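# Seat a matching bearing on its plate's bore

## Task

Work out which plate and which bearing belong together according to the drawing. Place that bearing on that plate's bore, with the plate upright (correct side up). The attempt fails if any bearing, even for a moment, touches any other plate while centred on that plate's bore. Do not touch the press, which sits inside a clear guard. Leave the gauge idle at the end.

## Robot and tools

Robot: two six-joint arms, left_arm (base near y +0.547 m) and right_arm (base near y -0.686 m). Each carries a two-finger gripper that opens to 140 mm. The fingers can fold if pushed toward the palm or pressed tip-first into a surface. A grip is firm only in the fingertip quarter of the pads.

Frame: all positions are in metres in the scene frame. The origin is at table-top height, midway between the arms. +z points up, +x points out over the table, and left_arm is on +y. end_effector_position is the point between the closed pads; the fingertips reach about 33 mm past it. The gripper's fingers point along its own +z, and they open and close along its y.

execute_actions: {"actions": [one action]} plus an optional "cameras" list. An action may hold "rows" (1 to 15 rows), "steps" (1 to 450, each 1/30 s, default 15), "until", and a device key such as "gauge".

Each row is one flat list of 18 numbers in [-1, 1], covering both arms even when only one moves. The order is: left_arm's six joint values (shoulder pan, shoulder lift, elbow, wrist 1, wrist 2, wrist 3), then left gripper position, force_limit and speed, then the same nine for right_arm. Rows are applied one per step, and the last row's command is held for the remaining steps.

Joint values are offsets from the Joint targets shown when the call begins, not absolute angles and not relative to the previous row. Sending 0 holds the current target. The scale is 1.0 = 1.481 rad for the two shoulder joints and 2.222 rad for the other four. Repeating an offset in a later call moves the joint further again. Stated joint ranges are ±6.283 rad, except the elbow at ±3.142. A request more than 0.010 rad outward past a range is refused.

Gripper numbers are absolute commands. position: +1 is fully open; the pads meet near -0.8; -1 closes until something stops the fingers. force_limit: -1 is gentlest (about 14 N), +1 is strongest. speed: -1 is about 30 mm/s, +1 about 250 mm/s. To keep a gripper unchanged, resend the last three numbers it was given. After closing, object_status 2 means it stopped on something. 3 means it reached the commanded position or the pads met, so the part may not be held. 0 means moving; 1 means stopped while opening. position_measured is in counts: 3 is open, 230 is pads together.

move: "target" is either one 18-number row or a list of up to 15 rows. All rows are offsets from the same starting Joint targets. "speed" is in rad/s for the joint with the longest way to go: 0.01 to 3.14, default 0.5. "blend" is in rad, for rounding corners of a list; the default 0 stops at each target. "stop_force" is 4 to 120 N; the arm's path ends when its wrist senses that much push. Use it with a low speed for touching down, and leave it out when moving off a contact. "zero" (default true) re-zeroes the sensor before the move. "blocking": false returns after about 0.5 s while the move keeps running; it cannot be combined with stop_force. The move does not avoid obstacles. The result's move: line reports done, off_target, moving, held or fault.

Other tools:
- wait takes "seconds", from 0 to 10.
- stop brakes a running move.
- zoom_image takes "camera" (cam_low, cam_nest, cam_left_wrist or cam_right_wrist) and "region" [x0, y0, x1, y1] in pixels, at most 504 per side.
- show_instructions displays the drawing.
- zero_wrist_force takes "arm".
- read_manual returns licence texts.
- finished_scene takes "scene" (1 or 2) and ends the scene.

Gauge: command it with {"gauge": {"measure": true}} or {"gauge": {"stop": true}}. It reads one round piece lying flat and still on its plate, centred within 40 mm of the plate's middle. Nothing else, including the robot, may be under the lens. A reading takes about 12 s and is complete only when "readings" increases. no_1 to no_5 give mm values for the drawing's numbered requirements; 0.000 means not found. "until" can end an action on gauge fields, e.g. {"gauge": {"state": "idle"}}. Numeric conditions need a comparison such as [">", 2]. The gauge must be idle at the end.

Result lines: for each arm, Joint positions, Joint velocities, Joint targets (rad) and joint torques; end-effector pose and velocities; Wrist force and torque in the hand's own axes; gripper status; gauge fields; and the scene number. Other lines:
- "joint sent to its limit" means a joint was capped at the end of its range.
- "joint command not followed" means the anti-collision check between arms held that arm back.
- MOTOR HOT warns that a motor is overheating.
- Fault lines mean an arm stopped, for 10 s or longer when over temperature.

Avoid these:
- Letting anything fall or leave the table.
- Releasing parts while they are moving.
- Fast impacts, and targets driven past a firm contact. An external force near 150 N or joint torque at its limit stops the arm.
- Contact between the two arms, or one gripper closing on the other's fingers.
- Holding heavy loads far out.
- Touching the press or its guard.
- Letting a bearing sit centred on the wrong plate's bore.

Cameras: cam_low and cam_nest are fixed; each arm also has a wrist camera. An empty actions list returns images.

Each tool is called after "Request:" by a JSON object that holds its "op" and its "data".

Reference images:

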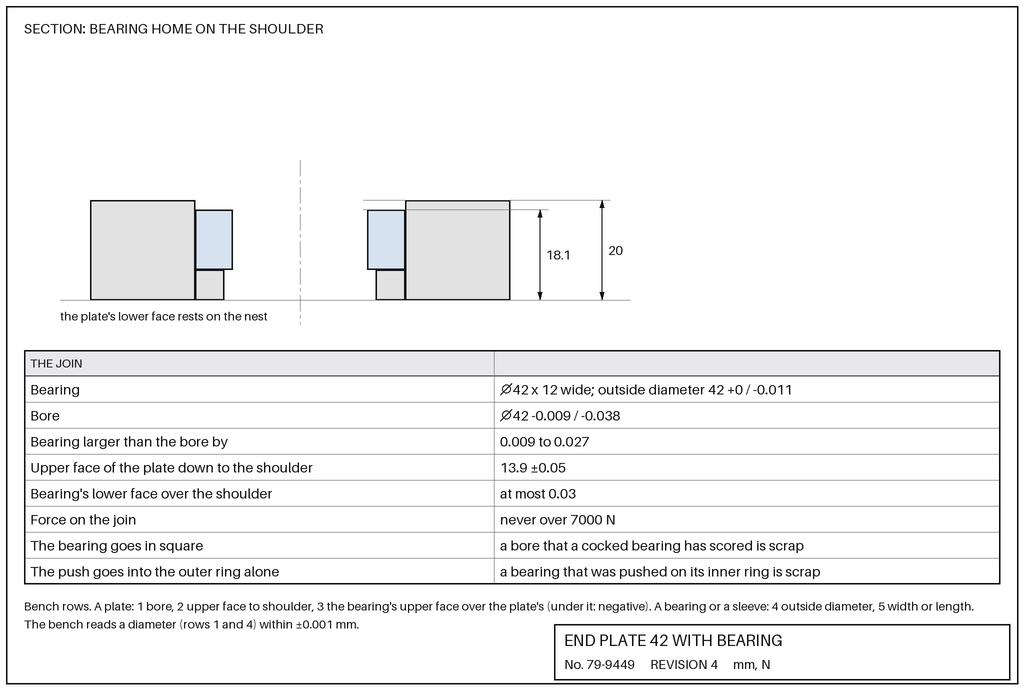

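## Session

Request:
{"op": "execute_actions", "data": {"actions": []}}

Request:
{"op": "zoom_image", "data": {"camera": "cam_low", "region": [400, 220, 672, 370]}}

Scene clock: 0.00 s.
left_arm: end_effector_position=(+0.4852, +0.5954, +0.3566) position_measured=3 object_status=3 end_effector_quat_wxyz=(-0.182, +0.750, +0.546, +0.325) | right_arm: end_effector_position=(+1.1291, -0.4232, +0.1184) position_measured=3 object_status=3 end_effector_quat_wxyz=(-0.101, +0.742, +0.308, +0.586)
Joint positions: left_arm=[-0.952 -2.182 2.247 -1.192 -0.928 0.78] | right_arm=[-0.083 -0.691 1.67 -3.75 -0.94 -3.59]
Joint velocities: within noise
Joint torques (N m): no reading
Wrist force (N): no reading
Wrist torque (N m): no reading
Wrist force, peak (N): no reading
Joint targets: left_arm=[-0.952 -2.182 2.247 -1.192 -0.928 0.780] | right_arm=[-0.083 -0.691 1.670 -3.750 -0.940 -3.590]
Tool commands: left_gripper/position=+1.0 left_gripper/force_limit=+1.0 left_gripper/speed=+1.0 right_gripper/position=+1.0 right_gripper/force_limit=+1.0 right_gripper/speed=+1.0
gauge: message=nothing_yet readings=0 no_1=0.000 no_2=0.000 no_3=0.000 no_4=0.000 no_5=0.000
camera_calibration:
cam_left_wrist: T_world_to_cam=[[0.942186, -0.327369, 0.0715221, -0.275455], [-0.27704, -0.881085, -0.383326, 0.792036], [0.188506, 0.34135, -0.92084, 0.212955], [0, 0, 0, 1]] pos_world=[0.438812, 0.534983, 0.519406]
cam_right_wrist: T_world_to_cam=[[0.575291, -0.790732, 0.209244, -1.00049], [-0.369091, -0.479247, -0.7963, 0.315515], [0.729939, 0.380875, -0.567559, -0.411602], [0, 0, 0, 1]] pos_world=[0.992472, -0.483141, 0.226983]

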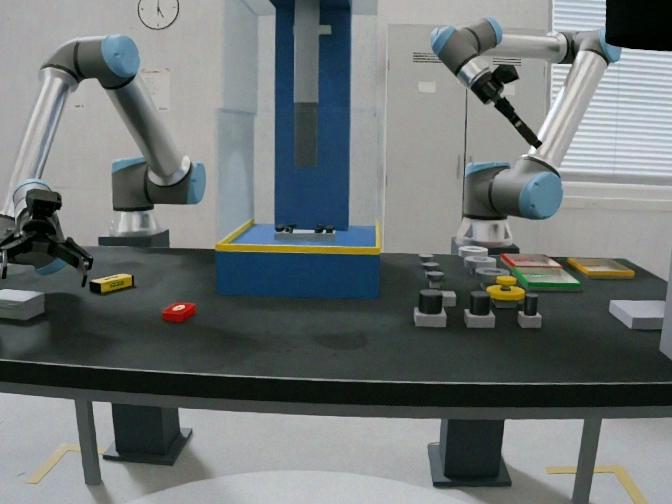

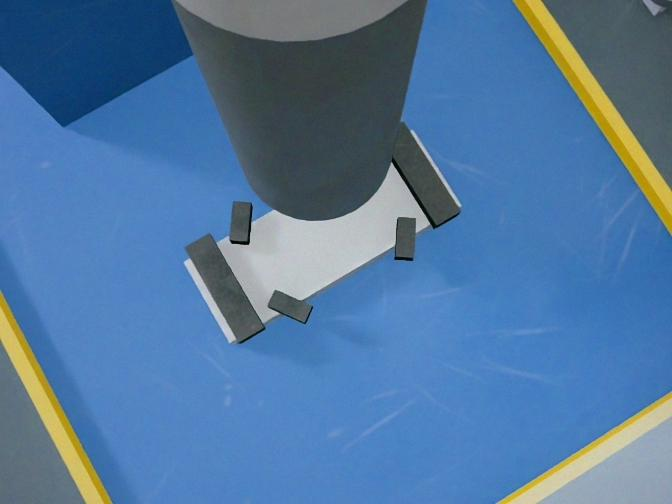

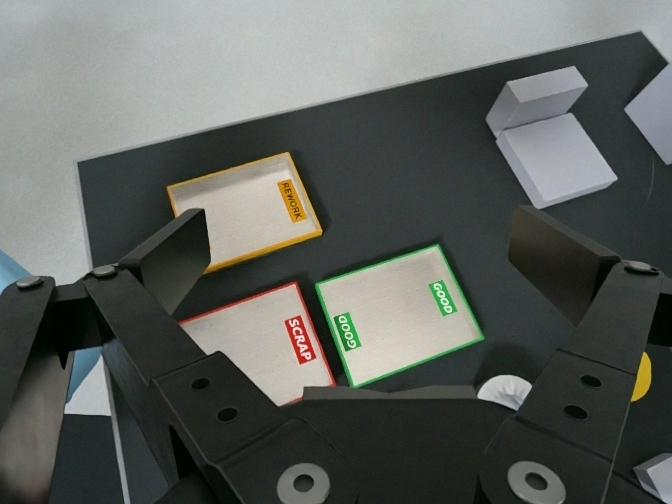

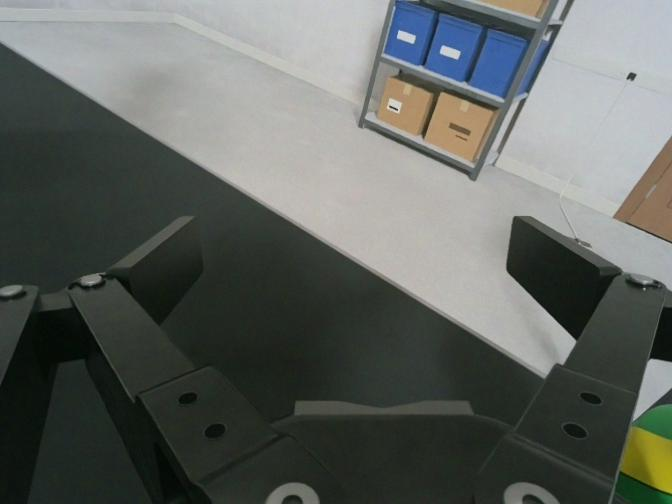

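Scaled by 1.853 from the camera's 672x504 image, which has a finer 960x720 frame.

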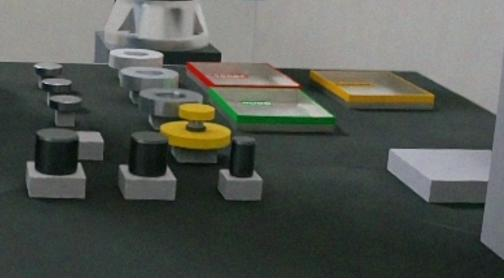

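Request:
{"op": "move", "data": {"target": [0.2748,0.2363,-0.1548,-0.203,-0.2894,0.8173,1,0.2,1,0,0,0,0,0,0,1,1,1], "speed": 1.0, "cameras": ["cam_left_wrist"]}}

Request:
{"op": "zoom_image", "data": {"camera": "cam_left_wrist", "region": [250, 30, 460, 370]}}

Scene clock: 27.10 s.
left_arm: end_effector_position=(+0.6005, +0.4200, +0.4004) position_measured=3 object_status=3 end_effector_quat_wxyz=(+0.000, +1.000, +0.000, +0.001) | right_arm: end_effector_position=(+1.1291, -0.4232, +0.1184) position_measured=3 object_status=3 end_effector_quat_wxyz=(-0.101, +0.742, +0.308, +0.586)
Joint positions: left_arm=[-0.545 -1.832 1.903 -1.643 -1.571 2.596] | right_arm=[-0.083 -0.691 1.67 -3.75 -0.94 -3.59]
Joint torques (N m): left_arm=[16.13 -16.84 -53.18 -8.19 -3.54 3.66] | right_arm=[-0.04 -98.48 -32.38 -4.34 0.6 -0.57]
Wrist force (N): left_arm=[0.1 1.3 -0.6] | right_arm=[0.1 0.0 0.2]
Wrist torque (N m): left_arm=[0.19 0.23 -0.27] | right_arm=[0.00 -0.01 0.00]
Wrist force, peak (N): left_arm=[1.3 1.5 -0.9] | right_arm=[0.3 -0.4 -0.1]
Joint targets: left_arm=[-0.545 -1.832 1.903 -1.643 -1.571 2.596] | right_arm=[-0.083 -0.691 1.670 -3.750 -0.940 -3.590]
gauge: message=nothing_yet readings=0 no_1=0.000 no_2=0.000 no_3=0.000 no_4=0.000 no_5=0.000
move: done
camera_calibration:
cam_left_wrist: T_world_to_cam=[[0.0000602869, -0.999888, -0.0149982, 0.438229], [-0.934793, -0.0053836, 0.355152, 0.417748], [-0.355192, 0.0139988, -0.934688, 0.760909], [0, 0, 0, 1]] pos_world=[0.660751, 0.429777, 0.569422]
Images, in order (width x height): cam_left_wrist 672x504.

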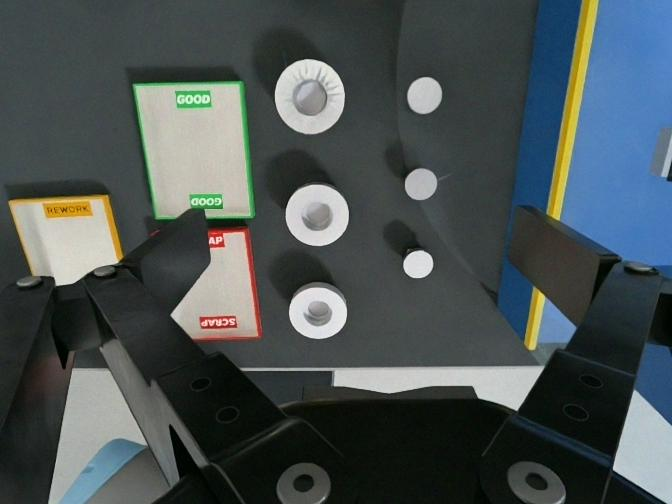

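Scaled by 1.482 from the camera's 672x504 image, which has a finer 960x720 frame.

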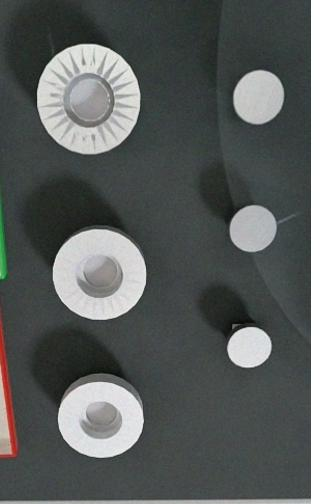

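Request:
{"op": "move", "data": {"target": [[0.0843,0.1853,0.1331,-0.256,0,0.0564,1,0.2,1,0,0,0,0,0,0,1,1,1],[0.0843,0.2544,0.1616,-0.3306,0,0.0564,1,0.2,1,0,0,0,0,0,0,1,1,1],[0.0843,0.2544,0.1616,-0.3306,0,0.0564,-1,0.2,-1,0,0,0,0,0,0,1,1,1]], "speed": [0.7,0.2,0.2], "cameras": ["cam_left_wrist"]}}

Scene clock: 53.27 s.
left_arm: end_effector_position=(+0.6610, +0.4671, +0.0448) position_measured=105 object_status=0 end_effector_quat_wxyz=(+0.000, +1.000, +0.000, +0.000) | right_arm: end_effector_position=(+1.1291, -0.4232, +0.1184) position_measured=3 object_status=3 end_effector_quat_wxyz=(-0.101, +0.742, +0.308, +0.586)
Joint positions: left_arm=[-0.42 -1.455 2.262 -2.378 -1.571 2.722] | right_arm=[-0.083 -0.691 1.67 -3.75 -0.94 -3.59]
Joint torques (N m): left_arm=[14.84 -38.07 -28.01 -6.23 -2.22 3.46] | right_arm=[-0.12 -98.05 -33.4 -4.85 0.62 -0.39]
Wrist force (N): left_arm=[-4.9 -1.9 -20.4] | right_arm=[-0.2 -0.2 0.1]
Wrist torque (N m): left_arm=[0.19 0.16 -0.25] | right_arm=[-0.04 0.04 -0.01]
Wrist force, peak (N): left_arm=[-5.1 -1.9 -21.2] | right_arm=[-0.2 -0.2 -0.6]
Joint targets: left_arm=[-0.420 -1.455 2.262 -2.378 -1.571 2.722] | right_arm=[-0.083 -0.691 1.670 -3.750 -0.940 -3.590]
gauge: message=nothing_yet readings=0 no_1=0.000 no_2=0.000 no_3=0.000 no_4=0.000 no_5=0.000
move: done
camera_calibration:
cam_left_wrist: T_world_to_cam=[[-0.000520535, -0.999878, -0.0156401, 0.480339], [-0.934412, -0.00508459, 0.356158, 0.600434], [-0.356194, 0.0147997, -0.934295, 0.4496], [0, 0, 0, 1]] pos_world=[0.721448, 0.476679, 0.213722]
Images, in order (width x height): cam_left_wrist 672x504.

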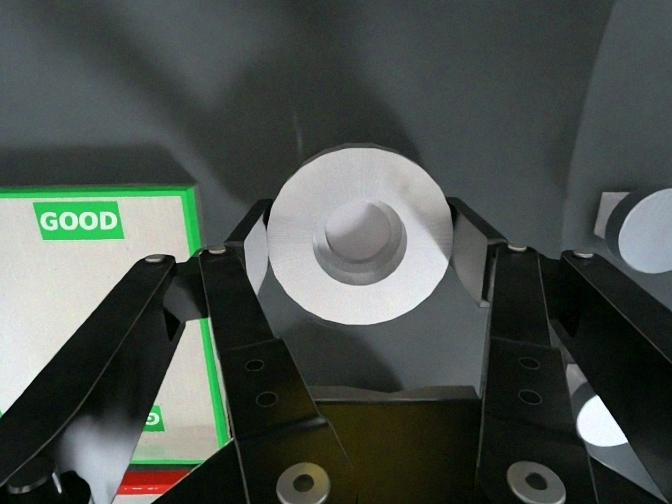

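Request:
{"op": "move", "data": {"target": [[0,-0.0692,-0.0285,0.0746,0,0,-1,0.2,-1,0,0,0,0,0,0,1,1,1],[0.3047,0.2187,-0.2569,0.1111,0,0.2031,-1,0.2,-1,0,0,0,0,0,0,1,1,1],[0.3047,0.2371,-0.2477,0.0897,0,0.2031,-1,0.2,-1,0,0,0,0,0,0,1,1,1]], "speed": [0.3,0.6,0.2], "blend": [0.02,0.02,0]}}

Request:
{"op": "move", "data": {"target": [0,0.0157,0.0065,-0.017,0,0,-1,0.2,-1,0,0,0,0,0,0,1,1,1], "speed": 0.025, "stop_force": 7, "cameras": ["cam_left_wrist"]}}

Scene clock: 71.70 s.
left_arm: end_effector_position=(+0.9140, +0.7480, +0.0697) position_measured=105 object_status=2 end_effector_quat_wxyz=(+0.000, +1.000, +0.000, +0.000) | right_arm: end_effector_position=(+1.1291, -0.4232, +0.1184) position_measured=3 object_status=3 end_effector_quat_wxyz=(-0.101, +0.742, +0.308, +0.586)
Joint positions: left_arm=[0.031 -1.104 1.712 -2.179 -1.571 3.173] | right_arm=[-0.083 -0.691 1.67 -3.75 -0.94 -3.59]
Joint torques (N m): left_arm=[16.31 -76.03 -35.18 -8.64 1.81 3.63] | right_arm=[-0.06 -96.38 -33.3 -4.86 0.43 -0.16]
Wrist force (N): left_arm=[0.4 0.5 3.2] | right_arm=[0.0 0.0 0.0]
Wrist torque (N m): left_arm=[-0.09 0.34 -0.26] | right_arm=[0.00 0.00 -0.01]
Wrist force, peak (N): left_arm=[-5.2 -2.2 -21.5] | right_arm=[0.3 -0.4 0.3]
Joint targets: left_arm=[0.031 -1.104 1.712 -2.179 -1.571 3.173] | right_arm=[-0.083 -0.691 1.670 -3.750 -0.940 -3.590]
gauge: message=nothing_yet readings=0 no_1=0.000 no_2=0.000 no_3=0.000 no_4=0.000 no_5=0.000
move: done

Scene clock: 74.20 s.
left_arm: end_effector_position=(+0.9140, +0.7481, +0.0519) position_measured=105 object_status=2 end_effector_quat_wxyz=(+0.000, +1.000, +0.000, +0.000) | right_arm: end_effector_position=(+1.1291, -0.4232, +0.1184) position_measured=3 object_status=3 end_effector_quat_wxyz=(-0.101, +0.742, +0.308, +0.586)
Joint positions: left_arm=[0.031 -1.087 1.723 -2.206 -1.571 3.173] | right_arm=[-0.083 -0.691 1.67 -3.75 -0.94 -3.59]
Joint torques (N m): left_arm=[7.51 -104.79 -45.96 -4.02 -0.86 3.45] | right_arm=[0.62 -95.77 -33.66 -5.13 0.3 -0.41]
Wrist force (N): left_arm=[0.4 0.5 3.0] | right_arm=[0.1 -0.2 -0.1]
Wrist torque (N m): left_arm=[-0.09 0.35 -0.27] | right_arm=[-0.05 -0.01 -0.01]
Wrist force, peak (N): left_arm=[-14.3 2.6 -32.9] | right_arm=[-0.3 -0.3 0.1]
Joint targets: left_arm=[0.031 -1.087 1.723 -2.207 -1.571 3.173] | right_arm=[-0.083 -0.691 1.670 -3.750 -0.940 -3.590]
gauge: message=nothing_yet readings=0 no_1=0.000 no_2=0.000 no_3=0.000 no_4=0.000 no_5=0.000
move: contact (left_arm)
camera_calibration:
cam_left_wrist: T_world_to_cam=[[-0.000395377, -0.999879, -0.0155821, 0.761413], [-0.934332, -0.00518413, 0.356365, 0.835786], [-0.356403, 0.0146998, -0.934217, 0.542489], [0, 0, 0, 1]] pos_world=[0.974547, 0.757679, 0.220822]
Images, in order (width x height): cam_left_wrist 672x504.

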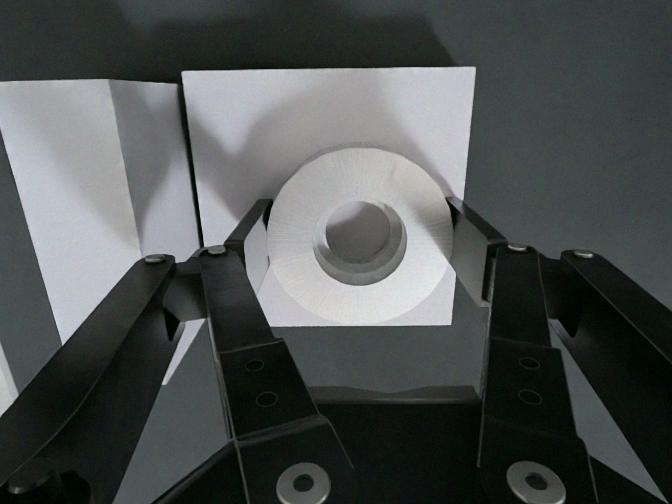

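Request:
{"op": "move", "data": {"target": [[0,0,0,0,0,0,0.4,0.2,-1,0,0,0,0,0,0,1,1,1],[0,-0.0417,-0.0208,0.0487,0,0,0.4,0.2,-1,0,0,0,0,0,0,1,1,1],[-0.4432,-0.2811,0.1883,-0.001,0,-0.2954,0.4,0.2,-1,0,0,0,0,0,0,1,1,1]], "speed": [0.2,0.2,0.8], "blend": [0,0.02,0]}}

Request:
{"op": "execute_actions", "data": {"actions": [{"gauge":{"measure":true},"steps":440,"until":{"gauge":{"readings":[">",0]}}}], "cameras": ["cam_left_wrist"]}}

Scene clock: 104.30 s.
left_arm: end_effector_position=(+0.6603, +0.3251, +0.1200) position_measured=78 object_status=3 end_effector_quat_wxyz=(+0.000, +1.000, +0.000, +0.000) | right_arm: end_effector_position=(+1.1291, -0.4232, +0.1184) position_measured=3 object_status=3 end_effector_quat_wxyz=(-0.101, +0.742, +0.308, +0.586)
Joint positions: left_arm=[-0.625 -1.503 2.141 -2.209 -1.571 2.517] | right_arm=[-0.083 -0.691 1.67 -3.75 -0.94 -3.59]
Joint torques (N m): left_arm=[-15.93 -67.59 -32.86 -8.27 -1.36 -4.3] | right_arm=[-0.43 -96.89 -34.28 -5.34 0.4 -0.42]
Wrist force (N): left_arm=[0.5 0.3 -0.2] | right_arm=[0.1 -0.3 0.1]
Wrist torque (N m): left_arm=[-0.15 0.22 -0.16] | right_arm=[-0.06 -0.02 0.00]
Wrist force, peak (N): left_arm=[-3.4 4.2 0.2] | right_arm=[-0.5 0.2 0.1]
Joint targets: left_arm=[-0.625 -1.503 2.141 -2.209 -1.571 2.516] | right_arm=[-0.083 -0.691 1.670 -3.750 -0.940 -3.590]
gauge: message=nothing_yet readings=0 no_1=0.000 no_2=0.000 no_3=0.000 no_4=0.000 no_5=0.000
move: done

Scene clock: 116.50 s.
left_arm: end_effector_position=(+0.6602, +0.3250, +0.1200) position_measured=78 object_status=3 end_effector_quat_wxyz=(+0.000, +1.000, +0.000, +0.000) | right_arm: end_effector_position=(+1.1291, -0.4232, +0.1184) position_measured=3 object_status=3 end_effector_quat_wxyz=(-0.101, +0.742, +0.308, +0.586)
Joint positions: left_arm=[-0.625 -1.503 2.141 -2.209 -1.571 2.516] | right_arm=[-0.083 -0.691 1.67 -3.75 -0.94 -3.59]
Joint torques (N m): left_arm=[-15.02 -65.89 -32.93 -8.11 -1.37 -3.85] | right_arm=[0.82 -95.44 -34.36 -5.31 0.86 -0.3]
Wrist force (N): left_arm=[0.6 -0.1 -0.2] | right_arm=[0.3 -0.1 0.3]
Wrist torque (N m): left_arm=[-0.22 0.19 -0.16] | right_arm=[-0.01 -0.06 -0.01]
Wrist force, peak (N): left_arm=[1.0 -0.3 -0.4] | right_arm=[0.0 -0.5 -0.3]
Joint targets: left_arm=[-0.625 -1.503 2.141 -2.209 -1.571 2.516] | right_arm=[-0.083 -0.691 1.670 -3.750 -0.940 -3.590]
Tool commands: left_gripper/position=+0.4 left_gripper/force_limit=+0.2 left_gripper/speed=-1.0 right_gripper/position=+1.0 right_gripper/force_limit=+1.0 right_gripper/speed=+1.0
gauge: message=measure_taken readings=1 no_1=41.953 no_2=13.900 no_3=0.000 no_4=0.000 no_5=0.000
camera_calibration:
cam_left_wrist: T_world_to_cam=[[-0.000575124, -0.99988, -0.0155111, 0.339534], [-0.934458, -0.00498574, 0.35604, 0.572123], [-0.356074, 0.0146992, -0.934342, 0.521601], [0, 0, 0, 1]] pos_world=[0.720548, 0.334678, 0.288922]
Images, in order (width x height): cam_left_wrist 672x504.

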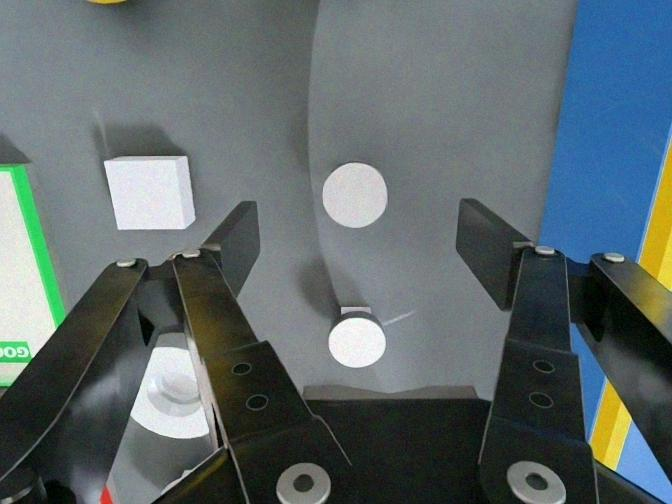

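Request:
{"op": "move", "data": {"target": [[0.4432,0.2394,-0.2092,0.0496,0,0.2954,0.4,0.2,-1,0,0,0,0,0,0,1,1,1],[0.4432,0.2811,-0.1883,0.001,0,0.2954,0.4,0.2,-1,0,0,0,0,0,0,1,1,1],[0.4432,0.2811,-0.1883,0.001,0,0.2954,-1,0.2,-1,0,0,0,0,0,0,1,1,1]], "speed": [0.8,0.15,0.2]}}

Request:
{"op": "move", "data": {"target": [[0,-0.0417,-0.0208,0.0487,0,0,-1,0.2,-1,0,0,0,0,0,0,1,1,1],[-0.3047,-0.3181,0.2143,-0.0023,0,-0.2031,-1,0.2,-1,0,0,0,0,0,0,1,1,1],[-0.3047,-0.2598,0.2385,-0.0655,0,-0.2031,-1,0.2,-1,0,0,0,0,0,0,1,1,1]], "speed": [0.2,0.6,0.2], "cameras": ["cam_left_wrist"]}}

Scene clock: 144.37 s.
left_arm: end_effector_position=(+0.9141, +0.7481, +0.0519) position_measured=105 object_status=0 end_effector_quat_wxyz=(+0.000, +1.000, +0.000, +0.000) | right_arm: end_effector_position=(+1.1291, -0.4232, +0.1184) position_measured=3 object_status=3 end_effector_quat_wxyz=(-0.101, +0.742, +0.308, +0.586)
Joint positions: left_arm=[0.031 -1.087 1.723 -2.207 -1.571 3.173] | right_arm=[-0.083 -0.691 1.67 -3.75 -0.94 -3.59]
Joint torques (N m): left_arm=[13.86 -75.83 -32.58 -7.5 -1.07 3.29] | right_arm=[-1.78 -96.94 -34.88 -5.81 0.72 -0.34]
Wrist force (N): left_arm=[-6.5 0.6 -15.1] | right_arm=[0.0 0.0 0.0]
Wrist torque (N m): left_arm=[0.18 0.26 -0.03] | right_arm=[0.00 -0.01 0.00]
Wrist force, peak (N): left_arm=[-6.5 0.5 -15.9] | right_arm=[-0.3 -0.3 0.3]
Joint targets: left_arm=[0.031 -1.087 1.723 -2.207 -1.571 3.173] | right_arm=[-0.083 -0.691 1.670 -3.750 -0.940 -3.590]
gauge: message=measure_taken readings=1 no_1=41.953 no_2=13.900 no_3=0.000 no_4=0.000 no_5=0.000
move: done

Scene clock: 147.97 s.
left_arm: end_effector_position=(+0.6618, +0.4668, +0.0565) position_measured=105 object_status=2 end_effector_quat_wxyz=(+0.000, +1.000, +0.000, +0.000) | right_arm: end_effector_position=(+1.1291, -0.4232, +0.1184) position_measured=3 object_status=3 end_effector_quat_wxyz=(-0.101, +0.742, +0.308, +0.586)
Joint positions: left_arm=[-0.42 -1.472 2.252 -2.352 -1.571 2.722] | right_arm=[-0.083 -0.691 1.67 -3.75 -0.94 -3.59]
Joint torques (N m): left_arm=[-13.67 -37.61 -30.12 -8.54 -1.04 -4.16] | right_arm=[-0.49 -96.73 -35.67 -5.88 0.45 -0.82]
Wrist force (N): left_arm=[0.6 0.9 1.5] | right_arm=[0.1 -0.1 -0.2]
Wrist torque (N m): left_arm=[0.03 0.20 -0.20] | right_arm=[-0.01 -0.01 -0.01]
Wrist force, peak (N): left_arm=[-6.4 0.4 -15.6] | right_arm=[0.4 -0.3 -0.1]
Joint targets: left_arm=[-0.420 -1.471 2.252 -2.352 -1.571 2.722] | right_arm=[-0.083 -0.691 1.670 -3.750 -0.940 -3.590]
gauge: message=measure_taken readings=1 no_1=41.953 no_2=13.900 no_3=0.000 no_4=0.000 no_5=0.000
move: done
camera_calibration:
cam_left_wrist: T_world_to_cam=[[-0.000537766, -0.999881, -0.0154183, 0.480185], [-0.934524, -0.00498488, 0.355865, 0.59702], [-0.3559, 0.0146001, -0.93441, 0.460694], [0, 0, 0, 1]] pos_world=[0.722149, 0.476378, 0.225422]
Images, in order (width x height): cam_left_wrist 672x504.

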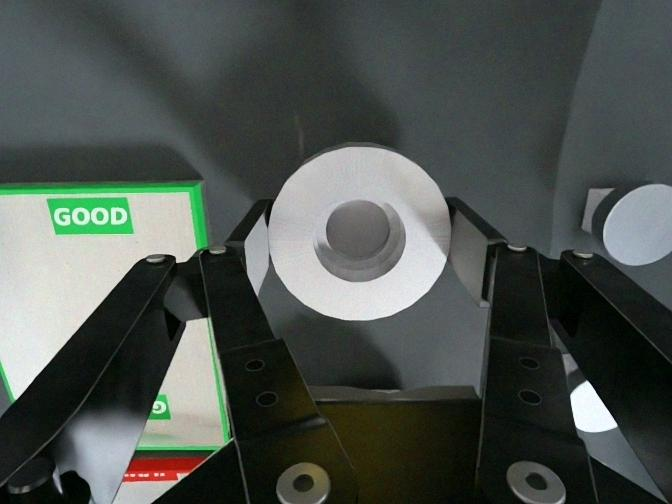

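Request:
{"op": "move", "data": {"target": [0,0.0115,0.0046,-0.0124,0,0,-1,0.2,-1,0,0,0,0,0,0,1,1,1], "speed": 0.02, "stop_force": 6}}

Scene clock: 167.87 s.
left_arm: end_effector_position=(+0.6614, +0.4669, +0.0489) position_measured=105 object_status=2 end_effector_quat_wxyz=(+0.000, +1.000, +0.000, +0.000) | right_arm: end_effector_position=(+1.1291, -0.4232, +0.1184) position_measured=3 object_status=3 end_effector_quat_wxyz=(-0.101, +0.742, +0.308, +0.586)
Joint positions: left_arm=[-0.42 -1.461 2.259 -2.369 -1.571 2.722] | right_arm=[-0.083 -0.691 1.67 -3.75 -0.94 -3.59]
Joint torques (N m): left_arm=[9.28 -64.07 -38.56 -3.75 -0.9 -3.93] | right_arm=[-2.01 -98.19 -36.57 -6.21 0.6 -0.15]
Wrist force (N): left_arm=[0.7 0.9 0.2] | right_arm=[0.3 -0.3 -0.2]
Wrist torque (N m): left_arm=[0.00 0.26 -0.18] | right_arm=[-0.06 -0.05 -0.01]
Wrist force, peak (N): left_arm=[-9.5 -2.5 -32.5] | right_arm=[0.0 -0.2 -0.5]
Joint targets: left_arm=[-0.420 -1.461 2.259 -2.369 -1.571 2.722] | right_arm=[-0.083 -0.691 1.670 -3.750 -0.940 -3.590]
gauge: message=measure_taken readings=1 no_1=41.953 no_2=13.900 no_3=0.000 no_4=0.000 no_5=0.000
move: contact (left_arm)

Request:
{"op": "move", "data": {"target": [[0,0,0,0,0,0,0.4,0.2,-1,0,0,0,0,0,0,1,1,1],[0,-0.0653,-0.0271,0.0706,0,0,0.4,0.2,-1,0,0,0,0,0,0,1,1,1],[-0.1006,-0.2569,0.0791,0.0921,0,-0.0671,0.8,0.2,0,0,0,0,0,0,0,1,1,1],[-0.1006,-0.1769,0.1134,0.0045,0,-0.0671,0.8,0.2,0,0,0,0,0,0,0,1,1,1]], "speed": [0.2,0.3,0.5,0.2]}}

Request:
{"op": "move", "data": {"target": [[0,0,0,0,0,0,-1,0.2,-1,0,0,0,0,0,0,1,1,1],[0,-0.08,-0.0343,0.0876,0,0,-1,0.2,-1,0,0,0,0,0,0,1,1,1]], "speed": 0.3, "cameras": ["cam_left_wrist"]}}

Scene clock: 210.57 s.
left_arm: end_effector_position=(+0.5115, +0.4618, +0.0496) position_measured=28 object_status=3 end_effector_quat_wxyz=(+0.000, +1.000, +0.000, +0.000) | right_arm: end_effector_position=(+1.1291, -0.4232, +0.1184) position_measured=3 object_status=3 end_effector_quat_wxyz=(-0.101, +0.742, +0.308, +0.586)
Joint positions: left_arm=[-0.569 -1.723 2.511 -2.359 -1.571 2.572] | right_arm=[-0.083 -0.691 1.67 -3.75 -0.94 -3.59]
Joint torques (N m): left_arm=[-13.73 -12.9 -28.59 -8.21 -1.54 -4.18] | right_arm=[-1.38 -97.66 -37.99 -6.08 0.62 -0.21]
Wrist force (N): left_arm=[0.0 0.8 -0.9] | right_arm=[0.2 0.0 0.2]
Wrist torque (N m): left_arm=[-0.02 0.27 -0.15] | right_arm=[-0.01 -0.03 -0.01]
Wrist force, peak (N): left_arm=[3.4 0.7 -0.1] | right_arm=[0.1 0.4 0.4]
Joint targets: left_arm=[-0.569 -1.723 2.511 -2.359 -1.571 2.572] | right_arm=[-0.083 -0.691 1.670 -3.750 -0.940 -3.590]
gauge: message=measure_taken readings=1 no_1=41.953 no_2=13.900 no_3=0.000 no_4=0.000 no_5=0.000
move: done

Scene clock: 213.80 s.
left_arm: end_effector_position=(+0.5113, +0.4619, +0.1199) position_measured=105 object_status=2 end_effector_quat_wxyz=(+0.000, +1.000, +0.000, +0.000) | right_arm: end_effector_position=(+1.1291, -0.4232, +0.1184) position_measured=3 object_status=3 end_effector_quat_wxyz=(-0.101, +0.742, +0.308, +0.586)
Joint positions: left_arm=[-0.569 -1.841 2.435 -2.165 -1.571 2.572] | right_arm=[-0.083 -0.691 1.67 -3.75 -0.94 -3.59]
Joint torques (N m): left_arm=[-11.83 -36.38 -47.67 -3.27 -1.34 -4.21] | right_arm=[-0.51 -98.04 -36.85 -5.91 0.42 -0.19]
Wrist force (N): left_arm=[0.5 0.8 1.6] | right_arm=[0.2 0.0 0.0]
Wrist torque (N m): left_arm=[-0.03 0.20 -0.08] | right_arm=[0.00 -0.06 -0.01]
Wrist force, peak (N): left_arm=[-6.7 -3.7 -26.4] | right_arm=[0.4 -0.1 -0.1]
Joint targets: left_arm=[-0.569 -1.841 2.435 -2.165 -1.571 2.572] | right_arm=[-0.083 -0.691 1.670 -3.750 -0.940 -3.590]
gauge: message=measure_taken readings=1 no_1=41.953 no_2=13.900 no_3=0.000 no_4=0.000 no_5=0.000
move: done
camera_calibration:
cam_left_wrist: T_world_to_cam=[[-0.000463396, -0.999884, -0.0152312, 0.476188], [-0.934603, -0.00498457, 0.355658, 0.433859], [-0.355693, 0.0143999, -0.934492, 0.466536], [0, 0, 0, 1]] pos_world=[0.57165, 0.471578, 0.288922]
Images, in order (width x height): cam_left_wrist 672x504.

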